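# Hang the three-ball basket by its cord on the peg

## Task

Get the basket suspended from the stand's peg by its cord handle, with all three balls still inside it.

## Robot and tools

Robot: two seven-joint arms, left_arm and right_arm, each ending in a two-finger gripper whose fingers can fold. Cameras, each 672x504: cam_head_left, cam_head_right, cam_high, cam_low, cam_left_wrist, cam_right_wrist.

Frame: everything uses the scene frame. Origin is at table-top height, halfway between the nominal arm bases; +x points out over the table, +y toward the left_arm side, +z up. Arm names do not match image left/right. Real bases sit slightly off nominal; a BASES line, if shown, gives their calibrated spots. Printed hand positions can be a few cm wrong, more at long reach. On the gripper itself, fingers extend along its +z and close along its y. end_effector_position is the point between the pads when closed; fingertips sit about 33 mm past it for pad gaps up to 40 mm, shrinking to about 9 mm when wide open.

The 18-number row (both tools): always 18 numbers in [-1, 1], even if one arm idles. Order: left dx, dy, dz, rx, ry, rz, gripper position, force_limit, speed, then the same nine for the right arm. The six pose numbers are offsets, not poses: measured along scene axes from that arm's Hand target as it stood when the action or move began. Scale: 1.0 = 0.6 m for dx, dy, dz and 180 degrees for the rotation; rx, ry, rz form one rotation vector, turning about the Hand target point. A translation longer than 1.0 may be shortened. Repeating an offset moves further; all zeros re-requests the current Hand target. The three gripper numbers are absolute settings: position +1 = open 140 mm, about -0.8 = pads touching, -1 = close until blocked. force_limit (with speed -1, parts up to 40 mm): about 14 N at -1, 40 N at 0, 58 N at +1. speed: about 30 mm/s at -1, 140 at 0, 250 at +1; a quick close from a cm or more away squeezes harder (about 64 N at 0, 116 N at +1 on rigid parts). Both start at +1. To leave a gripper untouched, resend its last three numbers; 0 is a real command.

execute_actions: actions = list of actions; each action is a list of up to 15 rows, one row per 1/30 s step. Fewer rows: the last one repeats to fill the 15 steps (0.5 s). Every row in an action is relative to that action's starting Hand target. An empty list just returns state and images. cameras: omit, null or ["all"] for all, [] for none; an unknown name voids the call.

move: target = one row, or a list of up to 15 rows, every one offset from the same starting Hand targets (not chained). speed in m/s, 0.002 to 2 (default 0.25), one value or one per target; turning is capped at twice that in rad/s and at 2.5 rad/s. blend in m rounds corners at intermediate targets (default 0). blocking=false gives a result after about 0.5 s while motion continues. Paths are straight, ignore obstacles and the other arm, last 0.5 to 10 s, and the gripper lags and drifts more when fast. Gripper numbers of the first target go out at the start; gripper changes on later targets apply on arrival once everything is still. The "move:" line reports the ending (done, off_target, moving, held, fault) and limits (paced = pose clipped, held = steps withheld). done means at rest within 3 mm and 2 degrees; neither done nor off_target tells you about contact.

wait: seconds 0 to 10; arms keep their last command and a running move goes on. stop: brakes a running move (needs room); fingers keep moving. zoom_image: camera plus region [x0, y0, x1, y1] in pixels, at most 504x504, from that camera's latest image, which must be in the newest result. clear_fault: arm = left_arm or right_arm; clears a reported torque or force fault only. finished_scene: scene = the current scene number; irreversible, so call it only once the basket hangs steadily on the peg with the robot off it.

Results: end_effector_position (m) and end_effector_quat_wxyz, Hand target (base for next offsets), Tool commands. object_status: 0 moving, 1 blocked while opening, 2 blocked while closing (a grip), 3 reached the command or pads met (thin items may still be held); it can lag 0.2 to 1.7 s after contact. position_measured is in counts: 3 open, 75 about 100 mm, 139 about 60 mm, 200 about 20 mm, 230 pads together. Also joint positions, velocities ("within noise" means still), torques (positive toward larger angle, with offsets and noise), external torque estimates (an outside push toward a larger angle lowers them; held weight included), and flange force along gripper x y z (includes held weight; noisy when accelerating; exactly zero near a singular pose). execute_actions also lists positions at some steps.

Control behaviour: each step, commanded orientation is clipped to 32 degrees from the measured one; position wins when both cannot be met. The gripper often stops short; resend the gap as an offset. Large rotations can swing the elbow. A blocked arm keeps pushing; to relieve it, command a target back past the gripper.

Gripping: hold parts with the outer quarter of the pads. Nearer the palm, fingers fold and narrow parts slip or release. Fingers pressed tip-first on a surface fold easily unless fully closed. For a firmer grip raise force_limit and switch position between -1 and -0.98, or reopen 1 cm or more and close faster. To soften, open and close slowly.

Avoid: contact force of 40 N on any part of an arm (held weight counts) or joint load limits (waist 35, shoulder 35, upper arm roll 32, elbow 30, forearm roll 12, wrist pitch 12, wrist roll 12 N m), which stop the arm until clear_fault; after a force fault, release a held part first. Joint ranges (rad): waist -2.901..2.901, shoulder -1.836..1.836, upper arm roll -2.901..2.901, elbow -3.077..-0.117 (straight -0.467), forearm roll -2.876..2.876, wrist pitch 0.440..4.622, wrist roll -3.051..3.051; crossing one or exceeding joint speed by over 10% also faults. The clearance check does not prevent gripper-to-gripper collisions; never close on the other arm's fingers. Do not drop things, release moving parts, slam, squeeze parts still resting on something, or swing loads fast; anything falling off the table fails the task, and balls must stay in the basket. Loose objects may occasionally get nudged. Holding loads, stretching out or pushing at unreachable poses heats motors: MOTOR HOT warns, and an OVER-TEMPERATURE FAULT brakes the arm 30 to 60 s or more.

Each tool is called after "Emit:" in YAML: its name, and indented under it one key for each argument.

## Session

Emit:
execute_actions:
  actions: []

Emit:
zoom_image:
  camera: "cam_head_left"
  region: [250, 180, 550, 480]

Emit:
zoom_image:
  camera: "cam_low"
  region: [220, 110, 420, 270]

Scene clock: 0.00 s.
left_arm: end_effector_position=(+0.2979, +0.1391, +0.1150) position_measured=3 object_status=3 end_effector_quat_wxyz=(-0.231, -0.081, +0.787, -0.566) | right_arm: end_effector_position=(+0.6055, -0.1120, +0.3354) position_measured=3 object_status=3 end_effector_quat_wxyz=(+0.168, +0.862, +0.476, +0.048)
Joint positions: left_arm=[-0.553 0.357 0.5 -2.53 -1.362 1.603 2.394] | right_arm=[0.568 0.13 0.057 -1.69 -0.371 1.847 -1.828]
Joint velocities: within noise
Joint torques (N m): no reading
External joint torques (N m): no reading
Flange force (N): no reading
Hand target: left_arm +0.2979, +0.1391, +0.1150; -0.231, -0.081, +0.787, -0.566 | right_arm +0.6055, -0.1120, +0.3354; +0.168, +0.862, +0.476, +0.048
Tool commands: left_gripper/position=+1.0 left_gripper/force_limit=+1.0 left_gripper/speed=+1.0 right_gripper/position=+1.0 right_gripper/force_limit=+1.0 right_gripper/speed=+1.0

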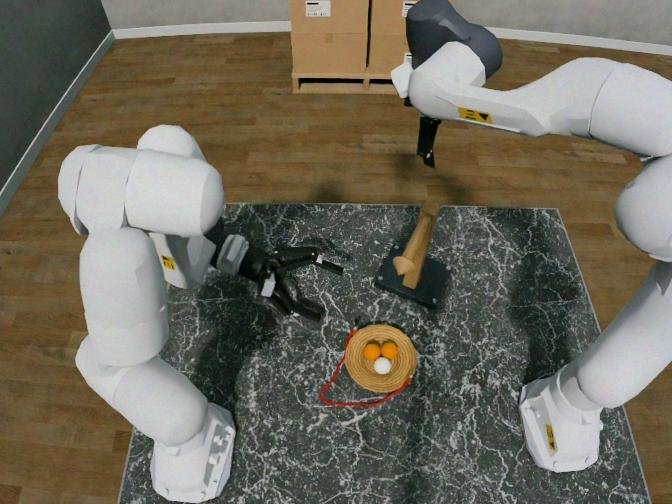

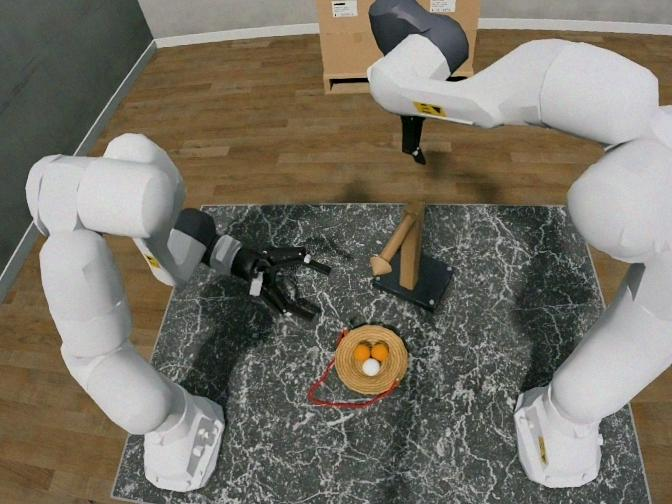

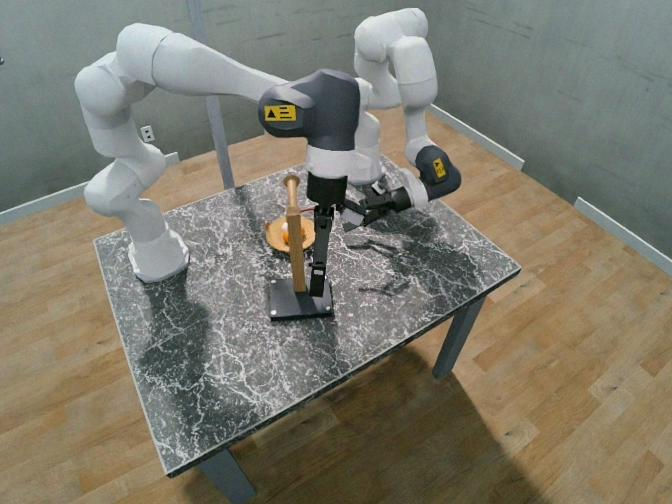

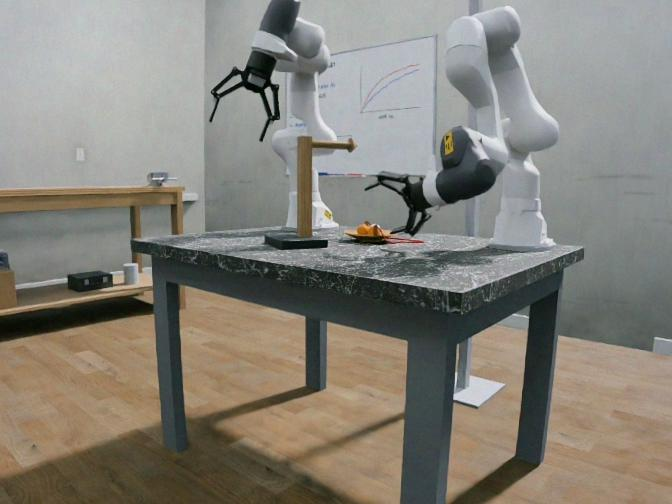

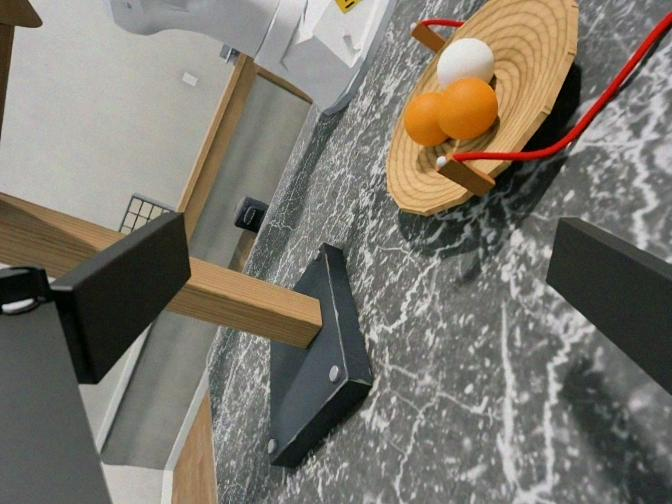

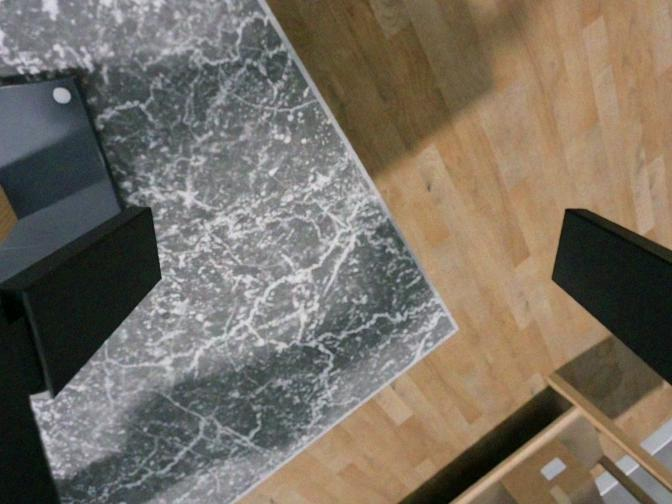

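Scaled by 1.680 from the camera's 672x504 image, which has a finer 960x720 frame.

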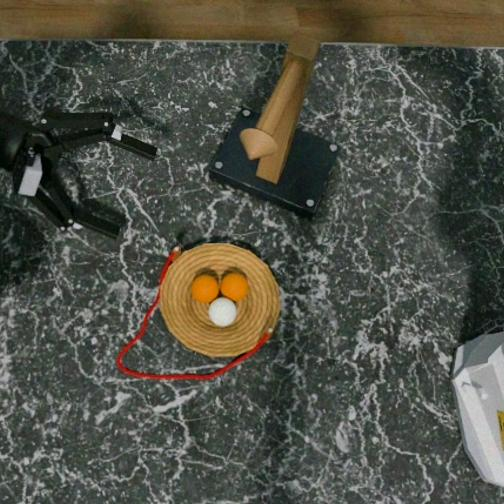

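Scaled by 2.520 from the camera's 672x504 image, which has a finer 960x720 frame.

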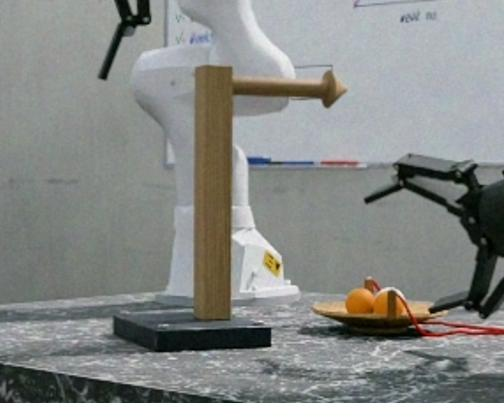

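Emit:
move:
  target:
    - [0.0833,0.3333,0.3333,0,0,0,1,1,1,0,0,0.2743,0.0756,0.0824,0.0286,-0.29,0,0]
    - [0.0833,0.3333,0.3333,0,0,0,1,1,1,-0.8275,0.1783,0.191,0.0756,0.0824,0.0286,-0.29,0,0]
  speed: [0.25,0.3]
  blend: [0.06,0]

Emit:
zoom_image:
  camera: "cam_right_wrist"
  region: [220, 0, 520, 260]

Scene clock: 122.23 s.
left_arm: end_effector_position=(+0.3489, +0.3382, +0.3151) position_measured=3 object_status=3 end_effector_quat_wxyz=(-0.228, -0.080, +0.788, -0.567) | right_arm: end_effector_position=(+0.1102, -0.0049, +0.4496) position_measured=165 object_status=3 end_effector_quat_wxyz=(+0.001, +0.851, +0.526, +0.000)
Joint positions: left_arm=[-0.332 0.046 0.8 -2.264 -0.873 1.228 2.05] | right_arm=[0.605 -0.557 0.555 -1.954 0.282 1.47 -1.528]
Joint velocities: left_arm=[within noise] | right_arm=[0.001 0.001 -0.001 0 0 0 0.006]
Joint torques (N m): left_arm=[0.21 -22.22 1.71 19.57 -0.85 -1.67 -0.26] | right_arm=[-0.76 -7.53 -8.6 21.28 1.42 2.73 0.12]
External joint torques (N m): left_arm=[0.24 -0.78 0.89 0.35 0.47 -0.27 -0.18] | right_arm=[-0.74 -1.28 0.79 -0.93 0.56 0.11 0.12]
Flange force (N): left_arm=[3.6 -1.0 -1.2] | right_arm=[-4.7 -0.3 4.7]
Hand target: left_arm +0.3479, +0.3390, +0.3150; -0.231, -0.081, +0.787, -0.566 | right_arm +0.1090, -0.0050, +0.4500; +0.001, +0.852, +0.523, +0.000
Off the commanded pose: left_arm 0.001 m, 0 deg | right_arm 0.001 m, 0 deg.
move: done

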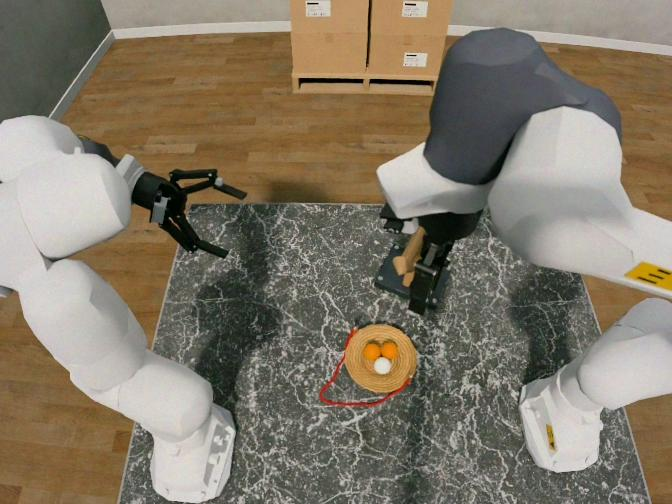

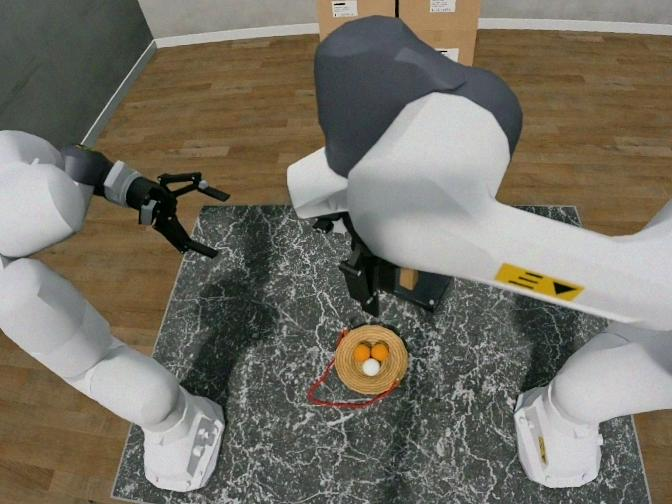

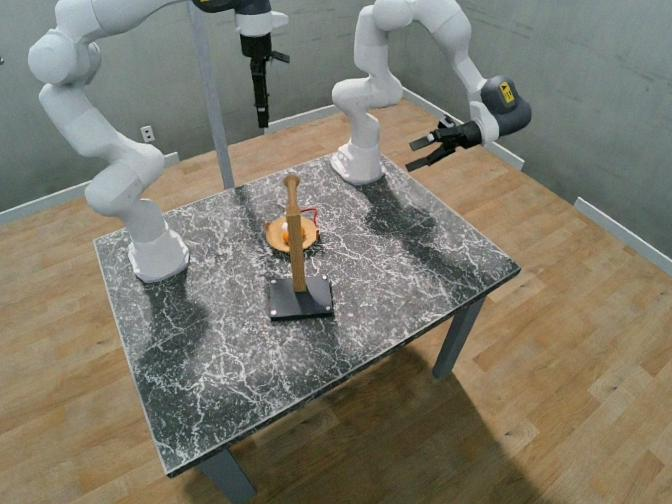

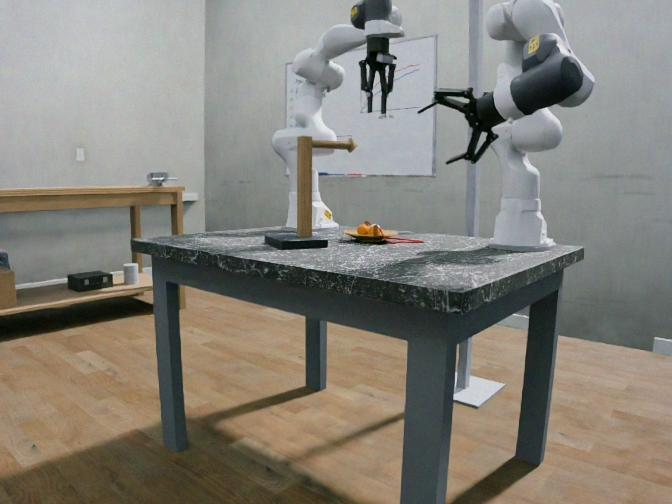

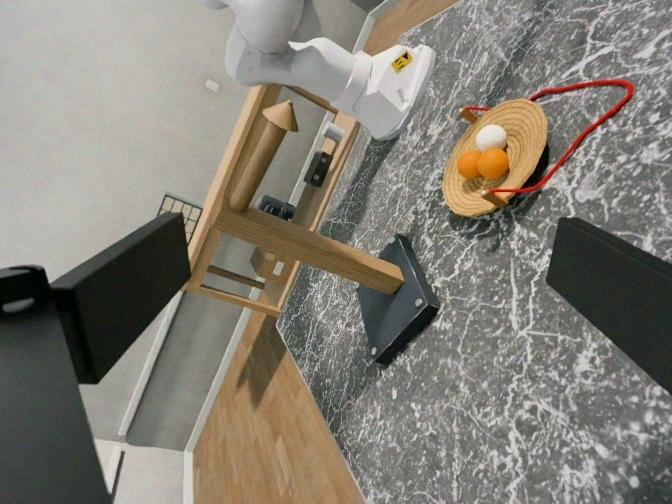

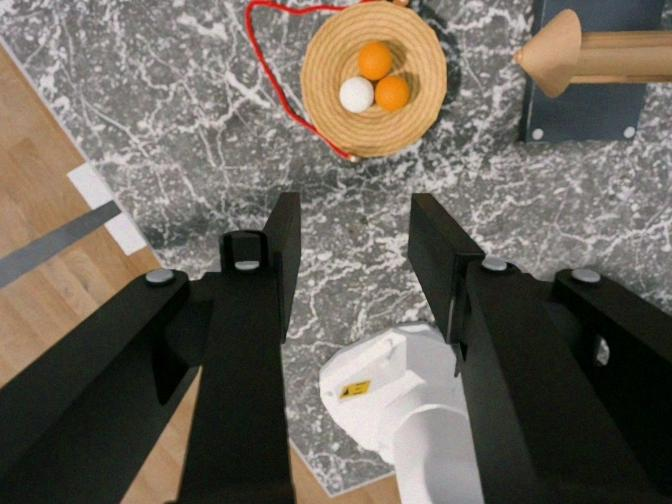

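Scaled by 1.680 from the camera's 672x504 image, which has a finer 960x720 frame.

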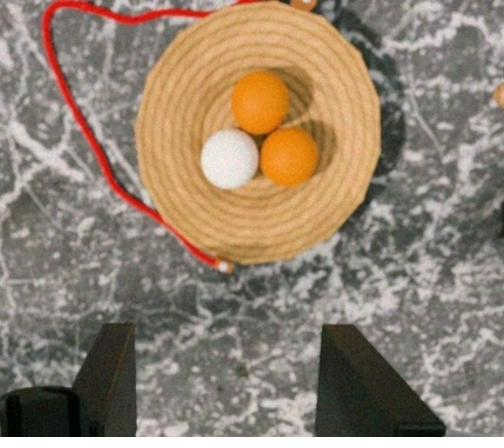

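Emit:
move:
  target:
    - [0,0,0,0,0,0,1,1,1,0.0,0.11,-0.0333,0,0,0,-0.29,0,0]
  speed: [0.25]
  cameras: ["cam_right_wrist"]

Emit:
zoom_image:
  camera: "cam_right_wrist"
  region: [200, 0, 500, 240]

Scene clock: 165.20 s.
left_arm: end_effector_position=(+0.3489, +0.3383, +0.3152) position_measured=3 object_status=3 end_effector_quat_wxyz=(-0.228, -0.080, +0.788, -0.567) | right_arm: end_effector_position=(+0.1081, +0.0598, +0.4292) position_measured=165 object_status=3 end_effector_quat_wxyz=(+0.001, +0.851, +0.526, -0.003)
Joint positions: left_arm=[-0.332 0.046 0.8 -2.264 -0.873 1.228 2.05] | right_arm=[0.531 -0.373 0.715 -1.843 0.243 1.552 -1.432]
Joint velocities: left_arm=[within noise] | right_arm=[-0.001 0 0.001 0 0 0.001 0.006]
Joint torques (N m): left_arm=[0.18 -22.21 1.68 19.51 -0.87 -1.66 -0.25] | right_arm=[-0.74 -10.57 -7.29 22.54 0.69 3.1 0.11]
External joint torques (N m): left_arm=[0.21 -0.73 0.86 0.24 0.45 -0.26 -0.18] | right_arm=[-0.74 -0.69 0.68 -0.57 -0.18 0.49 0.11]
Flange force (N): left_arm=[3.6 -0.8 -0.9] | right_arm=[-1.4 -0.1 3.2]
Hand target: left_arm +0.3479, +0.3390, +0.3150; -0.231, -0.081, +0.787, -0.566 | right_arm +0.1090, +0.0610, +0.4300; +0.001, +0.852, +0.523, +0.000
Off the commanded pose: left_arm 0.001 m, 0 deg | right_arm 0.002 m, 0 deg.
move: done
Images, in order (width x height): cam_right_wrist 672x504.

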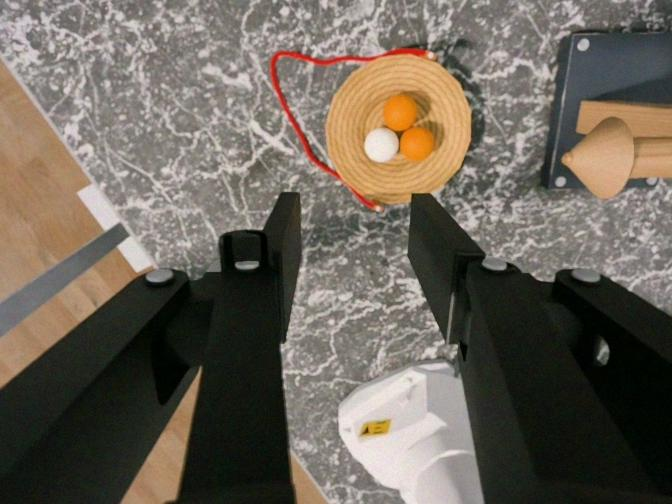

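Scaled by 1.680 from the camera's 672x504 image, which has a finer 960x720 frame.

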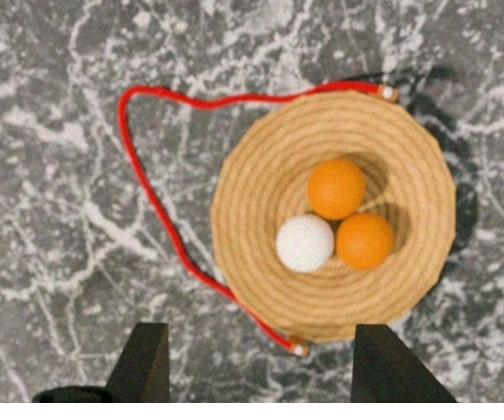

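Emit:
move:
  target:
    - [0,0,0,0,0,0,1,1,1,-0.1233,0.1933,-0.625,0,0,0,-1,-1,0]
  speed: [0.2]
  cameras: ["cam_right_wrist","cam_low"]

Emit:
zoom_image:
  camera: "cam_right_wrist"
  region: [220, 0, 480, 260]

Scene clock: 220.70 s.
left_arm: end_effector_position=(+0.3489, +0.3383, +0.3152) position_measured=3 object_status=3 end_effector_quat_wxyz=(-0.228, -0.080, +0.788, -0.567) | right_arm: end_effector_position=(+0.0351, +0.1750, +0.0535) position_measured=233 object_status=3 end_effector_quat_wxyz=(+0.003, +0.850, +0.527, -0.001)
Joint positions: left_arm=[-0.332 0.046 0.8 -2.264 -0.873 1.228 2.05] | right_arm=[0.848 0.474 0.747 -2.075 -0.464 2.373 -0.765]
Joint velocities: left_arm=[within noise] | right_arm=[0 -0.001 -0.001 -0.001 0.001 0 0.005]
Joint torques (N m): left_arm=[0.15 -22.24 1.67 19.39 -0.89 -1.64 -0.24] | right_arm=[-0.05 -34.9 9.56 18.94 1.08 3.06 0.14]
External joint torques (N m): left_arm=[0.06 -0.72 0.73 0.15 0.42 -0.24 -0.17] | right_arm=[-0.11 -1.84 -0.8 -0.52 0.53 0.46 0.14]
Flange force (N): left_arm=[3.6 -0.9 -0.3] | right_arm=[-6.4 3.9 -2.5]
Hand target: left_arm +0.3479, +0.3390, +0.3150; -0.231, -0.081, +0.787, -0.566 | right_arm +0.0350, +0.1770, +0.0550; +0.001, +0.852, +0.523, +0.000
Off the commanded pose: left_arm 0.001 m, 0 deg | right_arm 0.002 m, 1 deg.
move: done
Images, in order (width x height): cam_low 672x504, cam_right_wrist 672x504.

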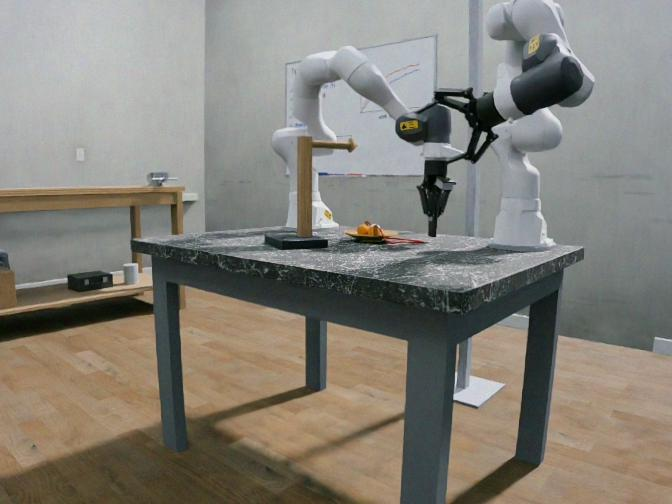

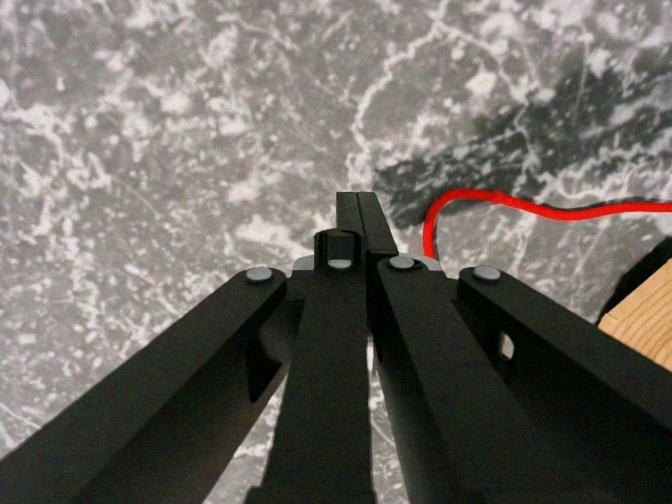

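Scaled by 1.938 from the camera's 672x504 image, which has a finer 960x720 frame.

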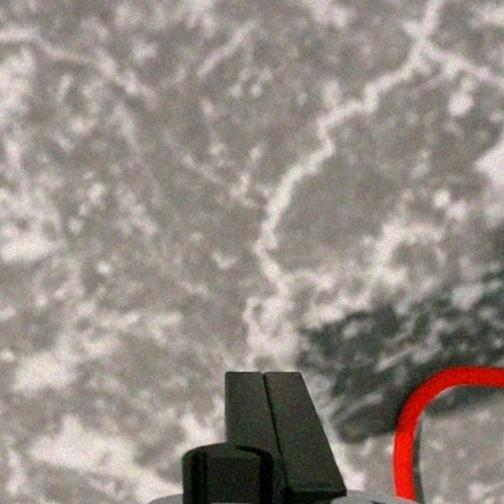

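Emit:
move:
  target:
    - [0,0,0,0,0,0,1,1,1,0,0,-0.0267,0,0,0,-1,-1,0]
  speed: [0.03]
  cameras: ["cam_right_wrist"]

Emit:
move:
  target:
    - [0,0,0,0,0,0,1,1,1,0,0,-0.00667,0,0,0,-1,-1,0]
  speed: [0.02]
  cameras: []

Scene clock: 234.07 s.
left_arm: end_effector_position=(+0.3489, +0.3383, +0.3152) position_measured=3 object_status=3 end_effector_quat_wxyz=(-0.228, -0.080, +0.788, -0.567) | right_arm: end_effector_position=(+0.0349, +0.1755, +0.0389) position_measured=233 object_status=3 end_effector_quat_wxyz=(+0.002, +0.851, +0.525, -0.002)
Joint positions: left_arm=[-0.332 0.046 0.8 -2.263 -0.873 1.228 2.05] | right_arm=[0.872 0.501 0.717 -2.074 -0.485 2.399 -0.748]
Joint velocities: left_arm=[within noise] | right_arm=[0.001 0.002 -0.001 0.001 0 0.004 0.005]
Joint torques (N m): left_arm=[0.16 -22.25 1.72 19.4 -0.9 -1.62 -0.22] | right_arm=[0.25 -34.95 10.14 18.19 0.19 3.09 0.15]
External joint torques (N m): left_arm=[0.14 -0.72 0.85 0.13 0.41 -0.22 -0.15] | right_arm=[0.33 -0.81 -0.34 -0.91 -0.35 0.48 0.15]
Flange force (N): left_arm=[3.7 -0.7 -0.4] | right_arm=[-4.9 2.0 0.9]
Hand target: left_arm +0.3479, +0.3390, +0.3150; -0.231, -0.081, +0.787, -0.566 | right_arm +0.0350, +0.1770, +0.0390; +0.001, +0.852, +0.523, +0.000
Off the commanded pose: left_arm 0.001 m, 0 deg | right_arm 0.001 m, 0 deg.
move: done
Images, in order (width x height): cam_right_wrist 672x504.

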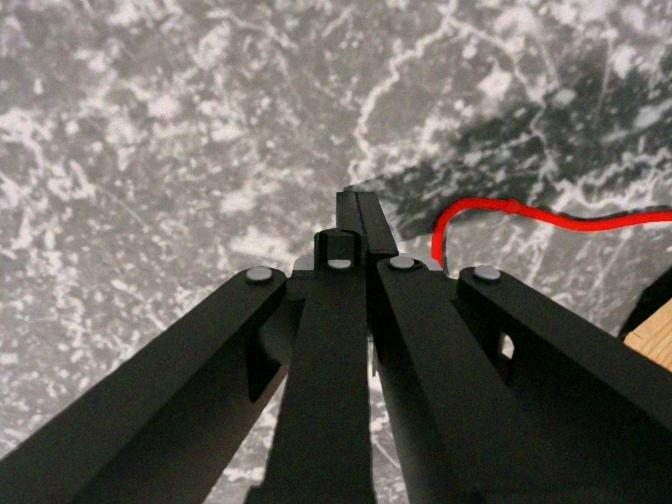

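Scene clock: 234.77 s.
left_arm: end_effector_position=(+0.3489, +0.3383, +0.3152) position_measured=3 object_status=3 end_effector_quat_wxyz=(-0.228, -0.080, +0.788, -0.567) | right_arm: end_effector_position=(+0.0351, +0.1756, +0.0361) position_measured=233 object_status=3 end_effector_quat_wxyz=(+0.002, +0.851, +0.524, -0.001)
Joint positions: left_arm=[-0.332 0.046 0.8 -2.263 -0.873 1.228 2.05] | right_arm=[0.879 0.505 0.709 -2.074 -0.489 2.405 -0.744]
Joint velocities: left_arm=[within noise] | right_arm=[0.003 -0.002 -0.004 0 0 0 0.002]
Joint torques (N m): left_arm=[0.13 -22.25 1.68 19.34 -0.9 -1.63 -0.26] | right_arm=[0.36 -33.32 8.85 18.13 -0.05 3.92 0.17]
External joint torques (N m): left_arm=[0.21 -0.69 0.9 0.02 0.42 -0.23 -0.18] | right_arm=[0.38 1.06 -1.68 -0.95 -0.58 1.3 0.17]
Flange force (N): left_arm=[4.0 -0.6 -0.3] | right_arm=[-0.9 -0.2 8.5]
Hand target: left_arm +0.3479, +0.3390, +0.3150; -0.231, -0.081, +0.787, -0.566 | right_arm +0.0350, +0.1770, +0.0350; +0.001, +0.852, +0.523, +0.000
Off the commanded pose: left_arm 0.001 m, 0 deg | right_arm 0.002 m, 0 deg.
move: done
No camera images: "cameras" was empty.

Emit:
move:
  target:
    - [0,0,0,0,0,0,1,1,1,0,0,0.05,0,0,0,-1,-1,0]
    - [0,0,0,0,0,0,1,1,1,0.0375,-0.0655,0.05,0,0,0,-0.29,-1,0]
  speed: [0.05,0.1]
  cameras: ["cam_right_wrist"]

Emit:
zoom_image:
  camera: "cam_right_wrist"
  region: [260, 40, 540, 320]

Scene clock: 290.07 s.
left_arm: end_effector_position=(+0.3489, +0.3383, +0.3152) position_measured=3 object_status=3 end_effector_quat_wxyz=(-0.228, -0.080, +0.788, -0.567) | right_arm: end_effector_position=(+0.0580, +0.1371, +0.0648) position_measured=165 object_status=0 end_effector_quat_wxyz=(+0.002, +0.853, +0.521, +0.000)
Joint positions: left_arm=[-0.332 0.046 0.8 -2.263 -0.873 1.228 2.05] | right_arm=[0.708 0.35 0.826 -2.223 -0.395 2.422 -0.829]
Joint velocities: within noise
Joint torques (N m): left_arm=[0.11 -22.26 1.69 19.34 -0.9 -1.62 -0.19] | right_arm=[-0.7 -28.49 8.15 18.36 0.61 3.07 -0.22]
External joint torques (N m): left_arm=[0.13 -0.81 0.85 0.09 0.41 -0.22 -0.12] | right_arm=[-0.59 -1.13 0.2 -1.16 0.09 0.47 -0.23]
Flange force (N): left_arm=[4.1 -0.7 -0.2] | right_arm=[-8.5 6.0 -3.5]
Hand target: left_arm +0.3479, +0.3390, +0.3150; -0.231, -0.081, +0.787, -0.566 | right_arm +0.0575, +0.1377, +0.0650; +0.001, +0.852, +0.523, +0.000
Off the commanded pose: left_arm 0.001 m, 0 deg | right_arm 0.001 m, 0 deg.
move: done
Images, in order (width x height): cam_right_wrist 672x504.

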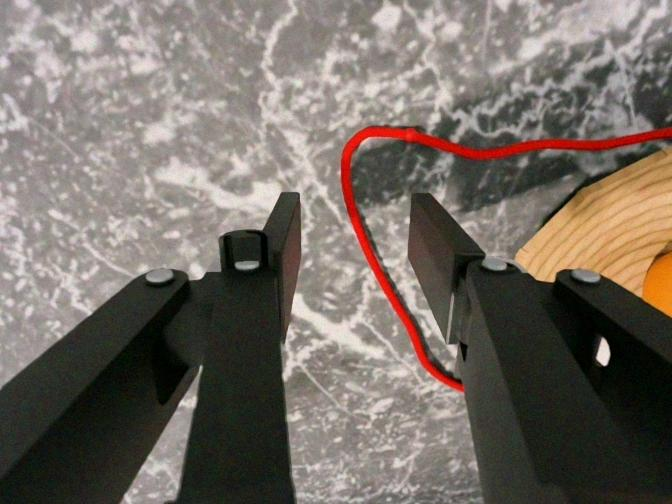

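Scaled by 1.800 from the camera's 672x504 image, which has a finer 960x720 frame.

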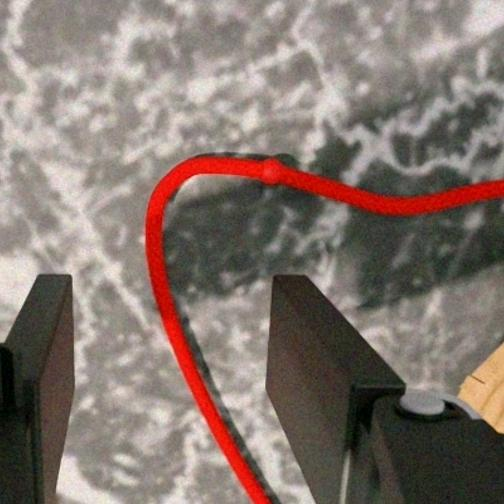

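Emit:
move:
  target:
    - [0,0,0,0,0,0,1,1,1,0,0,-0.0457,0,0,0,-0.29,-1,0]
  speed: [0.025]
  cameras: ["cam_right_wrist"]

Emit:
zoom_image:
  camera: "cam_right_wrist"
  region: [220, 80, 480, 320]

Scene clock: 310.13 s.
left_arm: end_effector_position=(+0.3489, +0.3383, +0.3152) position_measured=3 object_status=3 end_effector_quat_wxyz=(-0.228, -0.080, +0.788, -0.567) | right_arm: end_effector_position=(+0.0577, +0.1371, +0.0380) position_measured=165 object_status=3 end_effector_quat_wxyz=(+0.001, +0.851, +0.525, -0.001)
Joint positions: left_arm=[-0.332 0.046 0.8 -2.263 -0.873 1.228 2.05] | right_arm=[0.761 0.406 0.762 -2.224 -0.454 2.47 -0.797]
Joint velocities: left_arm=[within noise] | right_arm=[0 0.001 -0.003 0.001 0 0.005 0.006]
Joint torques (N m): left_arm=[0.12 -22.3 1.66 19.34 -0.92 -1.62 -0.22] | right_arm=[0.06 -30.37 8.29 17.61 0.11 3 0.16]
External joint torques (N m): left_arm=[0.2 -0.79 0.89 0.03 0.41 -0.22 -0.15] | right_arm=[0.11 -0.73 -0.45 -0.94 -0.39 0.4 0.16]
Flange force (N): left_arm=[4.3 -0.7 -0.1] | right_arm=[-4.4 1.8 1.3]
Hand target: left_arm +0.3479, +0.3390, +0.3150; -0.231, -0.081, +0.787, -0.566 | right_arm +0.0575, +0.1377, +0.0376; +0.001, +0.852, +0.523, +0.000
Off the commanded pose: left_arm 0.001 m, 0 deg | right_arm 0.001 m, 0 deg.
move: done
Images, in order (width x height): cam_right_wrist 672x504.

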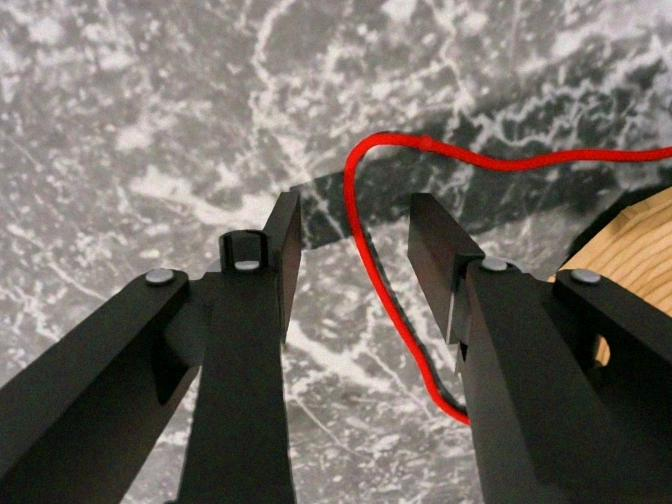

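Scaled by 1.938 from the camera's 672x504 image, which has a finer 960x720 frame.

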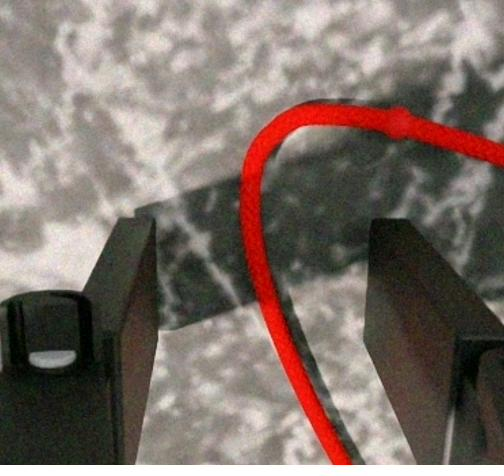

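Emit:
move:
  target:
    - [0,0,0,0,0,0,1,1,1,0,0,-0.0017,0,0,0,-0.29,-1,0]
  speed: [0.01]
  cameras: []

Emit:
move:
  target:
    - [0,0,0,0,0,0,1,1,1,0,0,0,0,0,0,-1,-1,-1]
  speed: [0.01]
  cameras: ["cam_right_wrist"]

Emit:
zoom_image:
  camera: "cam_right_wrist"
  region: [220, 80, 480, 320]

Scene clock: 322.07 s.
left_arm: end_effector_position=(+0.3489, +0.3383, +0.3152) position_measured=3 object_status=3 end_effector_quat_wxyz=(-0.228, -0.080, +0.788, -0.567) | right_arm: end_effector_position=(+0.0578, +0.1373, +0.0372) position_measured=165 object_status=3 end_effector_quat_wxyz=(+0.001, +0.852, +0.524, -0.001)
Joint positions: left_arm=[-0.332 0.046 0.8 -2.263 -0.873 1.228 2.05] | right_arm=[0.765 0.407 0.758 -2.224 -0.455 2.473 -0.795]
Joint velocities: left_arm=[within noise] | right_arm=[0.004 0 -0.005 -0.001 0 0.002 0]
Joint torques (N m): left_arm=[0.1 -22.26 1.69 19.35 -0.92 -1.62 -0.22] | right_arm=[-0.95 -30.2 8.03 17.56 0.22 3.05 0.14]
External joint torques (N m): left_arm=[0.17 -0.75 0.89 0.03 0.4 -0.22 -0.15] | right_arm=[-1 -0.38 -0.83 -1.1 -0.27 0.41 0.14]
Flange force (N): left_arm=[4.1 -0.6 -0.1] | right_arm=[-4.8 4.1 0.7]
Hand target: left_arm +0.3479, +0.3390, +0.3150; -0.231, -0.081, +0.787, -0.566 | right_arm +0.0575, +0.1377, +0.0366; +0.001, +0.852, +0.523, +0.000
Off the commanded pose: left_arm 0.001 m, 0 deg | right_arm 0.001 m, 0 deg.
move: done
No camera images: "cameras" was empty.

Scene clock: 323.53 s.
left_arm: end_effector_position=(+0.3489, +0.3383, +0.3152) position_measured=3 object_status=3 end_effector_quat_wxyz=(-0.228, -0.080, +0.788, -0.567) | right_arm: end_effector_position=(+0.0578, +0.1373, +0.0370) position_measured=225 object_status=0 end_effector_quat_wxyz=(+0.001, +0.852, +0.524, -0.001)
Joint positions: left_arm=[-0.332 0.046 0.8 -2.263 -0.873 1.228 2.05] | right_arm=[0.767 0.407 0.756 -2.224 -0.455 2.473 -0.795]
Joint velocities: within noise
Joint torques (N m): left_arm=[0.15 -22.24 1.65 19.36 -0.92 -1.6 -0.2] | right_arm=[-0.06 -30.44 8.09 17.56 0.46 3.05 0.11]
External joint torques (N m): left_arm=[0.11 -0.73 0.76 0.06 0.39 -0.21 -0.13] | right_arm=[-0.11 -0.72 -0.71 -0.95 -0.03 0.44 0.11]
Flange force (N): left_arm=[3.8 -0.7 -0.1] | right_arm=[-4.7 2.6 0.5]
Hand target: left_arm +0.3479, +0.3390, +0.3150; -0.231, -0.081, +0.787, -0.566 | right_arm +0.0575, +0.1377, +0.0366; +0.001, +0.852, +0.523, +0.000
Off the commanded pose: left_arm 0.001 m, 0 deg | right_arm 0.001 m, 0 deg.
move: done
Images, in order (width x height): cam_right_wrist 672x504.

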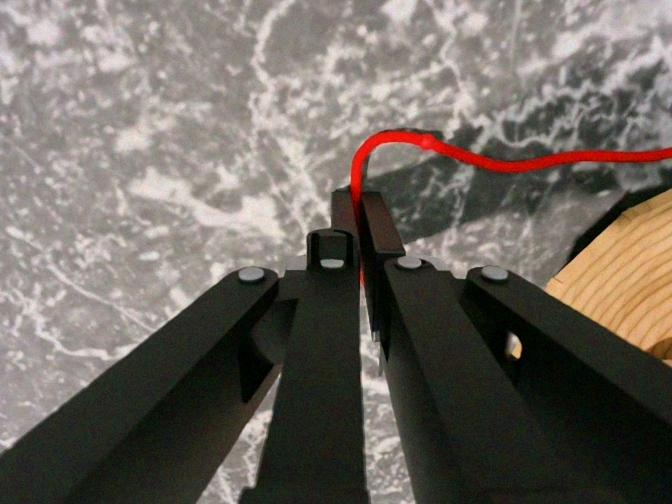

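Scaled by 1.938 from the camera's 672x504 image, which has a finer 960x720 frame.

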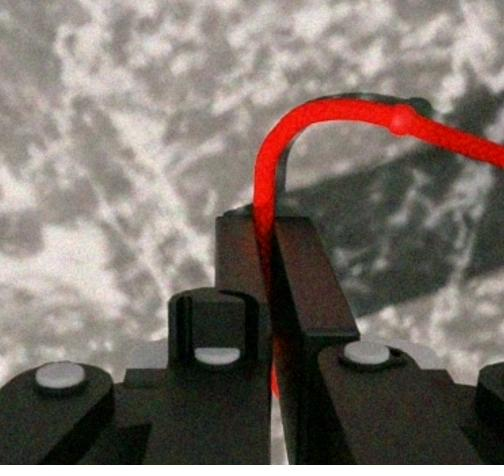

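Emit:
move:
  target:
    - [0,0,0,0,0,0,1,1,1,-0.0192,0.0132,0.1257,0,0,0,-1,-1,-1]
    - [0,0,0,0,0,0,1,1,1,0.0085,-0.0135,0.274,0,0,0,-1,-1,-1]
    - [0,0,0,0,0,0,1,1,1,0.0805,-0.0828,0.3557,0,0,0,-1,-1,-1]
    - [0,0,0,0,0,0,1,1,1,0.1825,-0.1812,0.3957,0,0,0,-1,-1,-1]
  speed: [0.06,0.08,0.08,0.07]
  blend: [0.02,0.02,0.02,0]
  cameras: ["cam_right_wrist","cam_low","cam_head_left"]

Emit:
zoom_image:
  camera: "cam_low"
  region: [290, 100, 450, 260]

Emit:
zoom_image:
  camera: "cam_right_wrist"
  region: [220, 0, 480, 260]

Scene clock: 376.03 s.
left_arm: end_effector_position=(+0.3489, +0.3384, +0.3152) position_measured=3 object_status=3 end_effector_quat_wxyz=(-0.228, -0.080, +0.788, -0.567) | right_arm: end_effector_position=(+0.1670, +0.0302, +0.2741) position_measured=225 object_status=2 end_effector_quat_wxyz=(-0.001, +0.854, +0.521, +0.000)
Joint positions: left_arm=[-0.332 0.046 0.8 -2.263 -0.873 1.228 2.05] | right_arm=[0.623 -0.396 0.596 -2.302 0.237 1.96 -1.543]
Joint velocities: left_arm=[within noise] | right_arm=[0 0 0.001 0 0.002 0.001 -0.007]
Joint torques (N m): left_arm=[0.1 -22.26 1.69 19.3 -0.94 -1.61 -0.25] | right_arm=[-0.02 -14.37 -6.86 22.7 0.82 2.57 -0.26]
External joint torques (N m): left_arm=[0.08 -0.78 0.81 0.04 0.37 -0.22 -0.18] | right_arm=[0.03 -0.99 -0.06 -1.3 0.02 -0.06 -0.26]
Flange force (N): left_arm=[4.1 -0.9 0.1] | right_arm=[-7.5 1.9 1.7]
Hand target: left_arm +0.3479, +0.3390, +0.3150; -0.231, -0.081, +0.787, -0.566 | right_arm +0.1670, +0.0289, +0.2740; +0.001, +0.852, +0.523, +0.000
Off the commanded pose: left_arm 0.001 m, 0 deg | right_arm 0.001 m, 0 deg.
move: done
Images, in order (width x height): cam_head_left 672x504, cam_low 672x504, cam_right_wrist 672x504.

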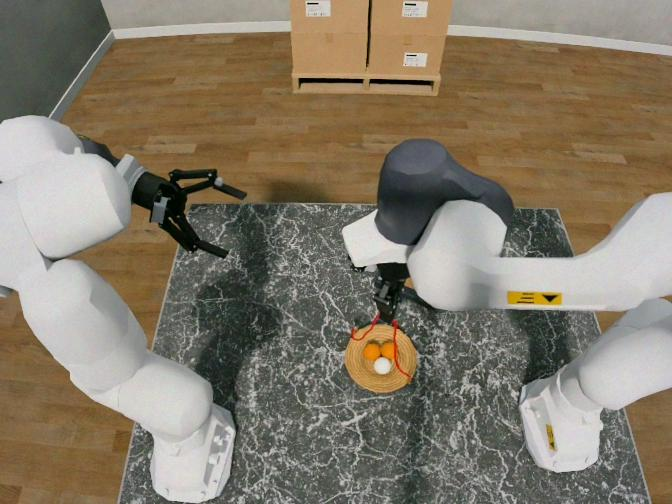

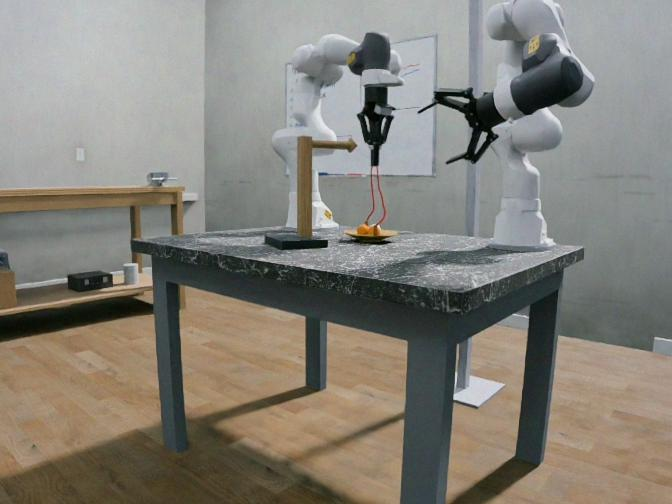

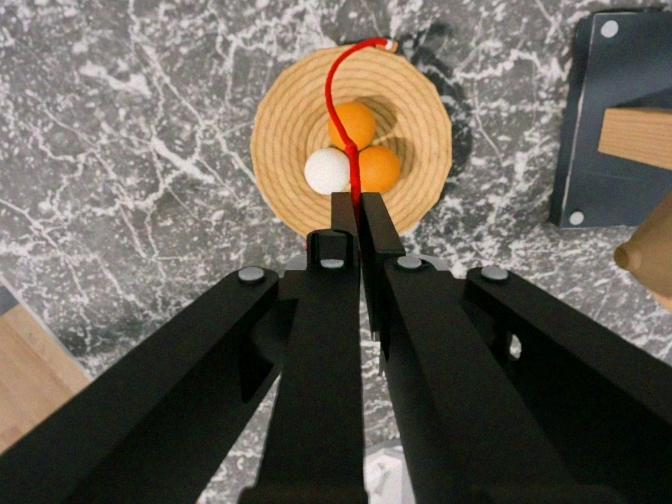

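Scaled by 3.150 from the camera's 672x504 image, which has a finer 960x720 frame.

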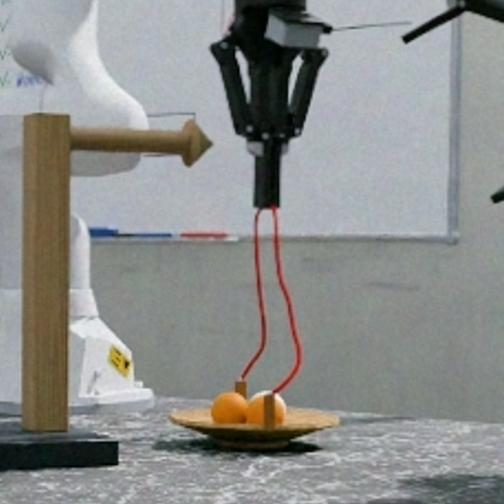

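Scaled by 1.938 from the camera's 672x504 image, which has a finer 960x720 frame.

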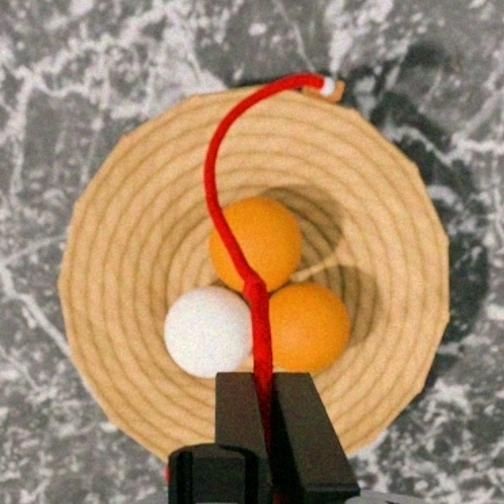

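Emit:
move:
  target:
    - [0,0,0,0,0,0,1,1,1,0.0133,0.0083,0.0133,0,0,-0.111,-1,-1,-1]
    - [0,0,0,0,0,0,1,1,1,0.0133,0.0083,0.03,0,0,-0.111,-1,-1,-1]
  speed: [0.12,0.015]
  cameras: ["cam_right_wrist","cam_low","cam_head_left"]

Emit:
zoom_image:
  camera: "cam_low"
  region: [310, 140, 430, 260]

Emit:
zoom_image:
  camera: "cam_right_wrist"
  region: [220, 0, 480, 260]

Scene clock: 402.87 s.
left_arm: end_effector_position=(+0.3489, +0.3384, +0.3152) position_measured=3 object_status=3 end_effector_quat_wxyz=(-0.228, -0.080, +0.788, -0.567) | right_arm: end_effector_position=(+0.1748, +0.0340, +0.2906) position_measured=225 object_status=2 end_effector_quat_wxyz=(+0.001, +0.929, +0.371, +0.000)
Joint positions: left_arm=[-0.332 0.046 0.8 -2.263 -0.873 1.227 2.05] | right_arm=[0.492 -0.415 0.689 -2.246 0.273 1.904 -1.254]
Joint velocities: left_arm=[within noise] | right_arm=[0.001 0 0.001 0.001 0 -0.002 0.005]
Joint torques (N m): left_arm=[0.1 -22.25 1.72 19.32 -0.93 -1.6 -0.22] | right_arm=[-0.81 -12.54 -8.01 23.48 1.21 2.64 0.17]
External joint torques (N m): left_arm=[0.09 -0.68 0.85 -0.03 0.39 -0.2 -0.15] | right_arm=[-0.81 -1.32 0.06 -0.47 0.41 0 0.17]
Flange force (N): left_arm=[3.9 -0.5 0.0] | right_arm=[-4.9 2.3 0.4]
Hand target: left_arm +0.3479, +0.3390, +0.3150; -0.231, -0.081, +0.787, -0.566 | right_arm +0.1750, +0.0339, +0.2920; +0.000, +0.930, +0.367, +0.000
Off the commanded pose: left_arm 0.001 m, 0 deg | right_arm 0.001 m, 0 deg.
move: done
Images, in order (width x height): cam_head_left 672x504, cam_low 672x504, cam_right_wrist 672x504.

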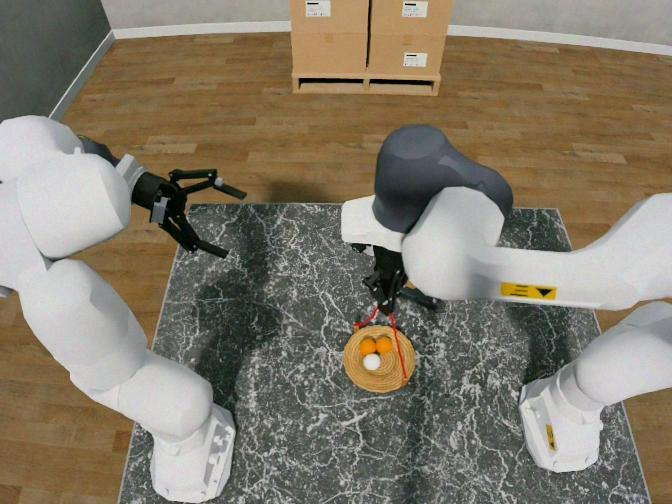

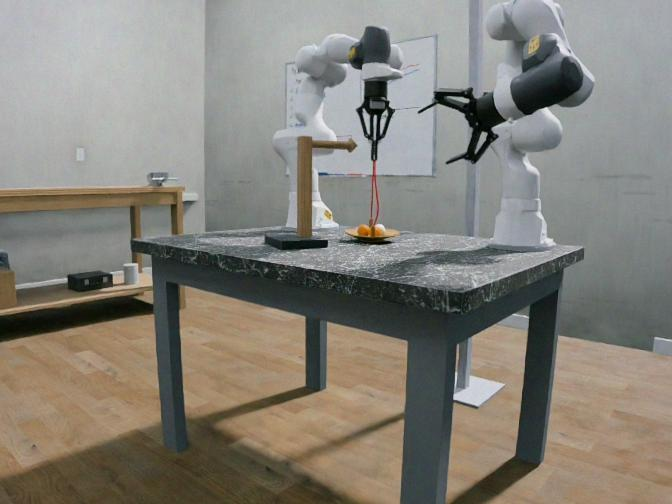

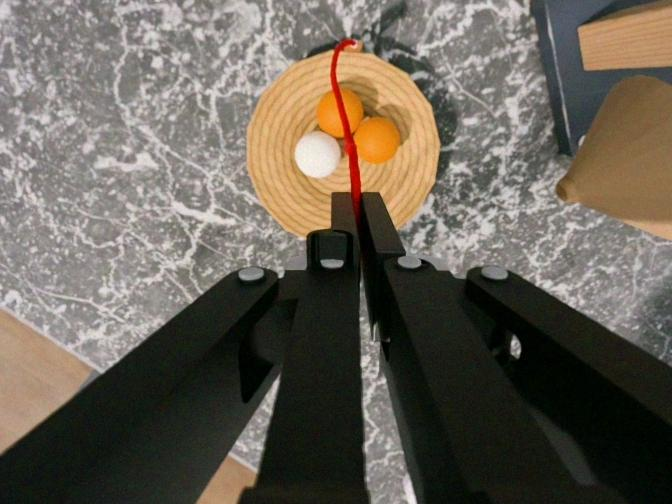

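Scaled by 4.200 from the camera's 672x504 image, which has a finer 960x720 frame.

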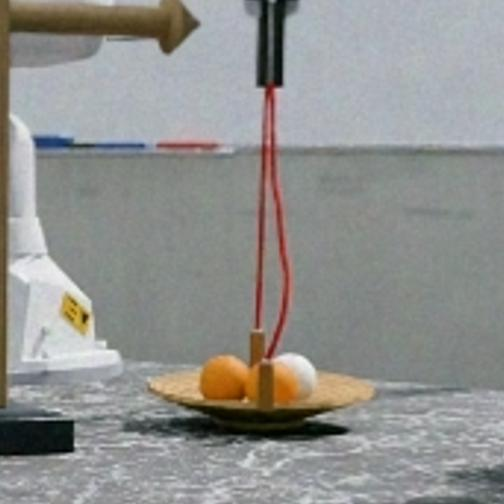

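Scaled by 1.938 from the camera's 672x504 image, which has a finer 960x720 frame.

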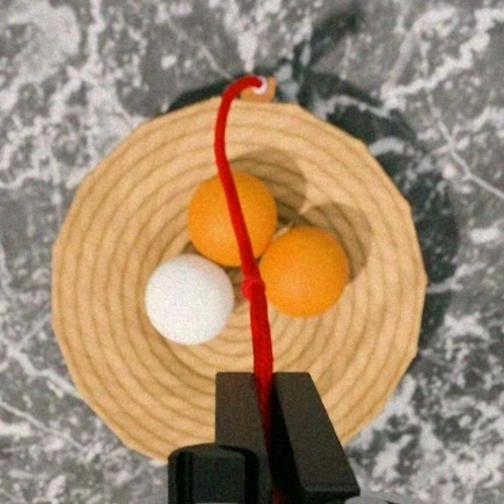

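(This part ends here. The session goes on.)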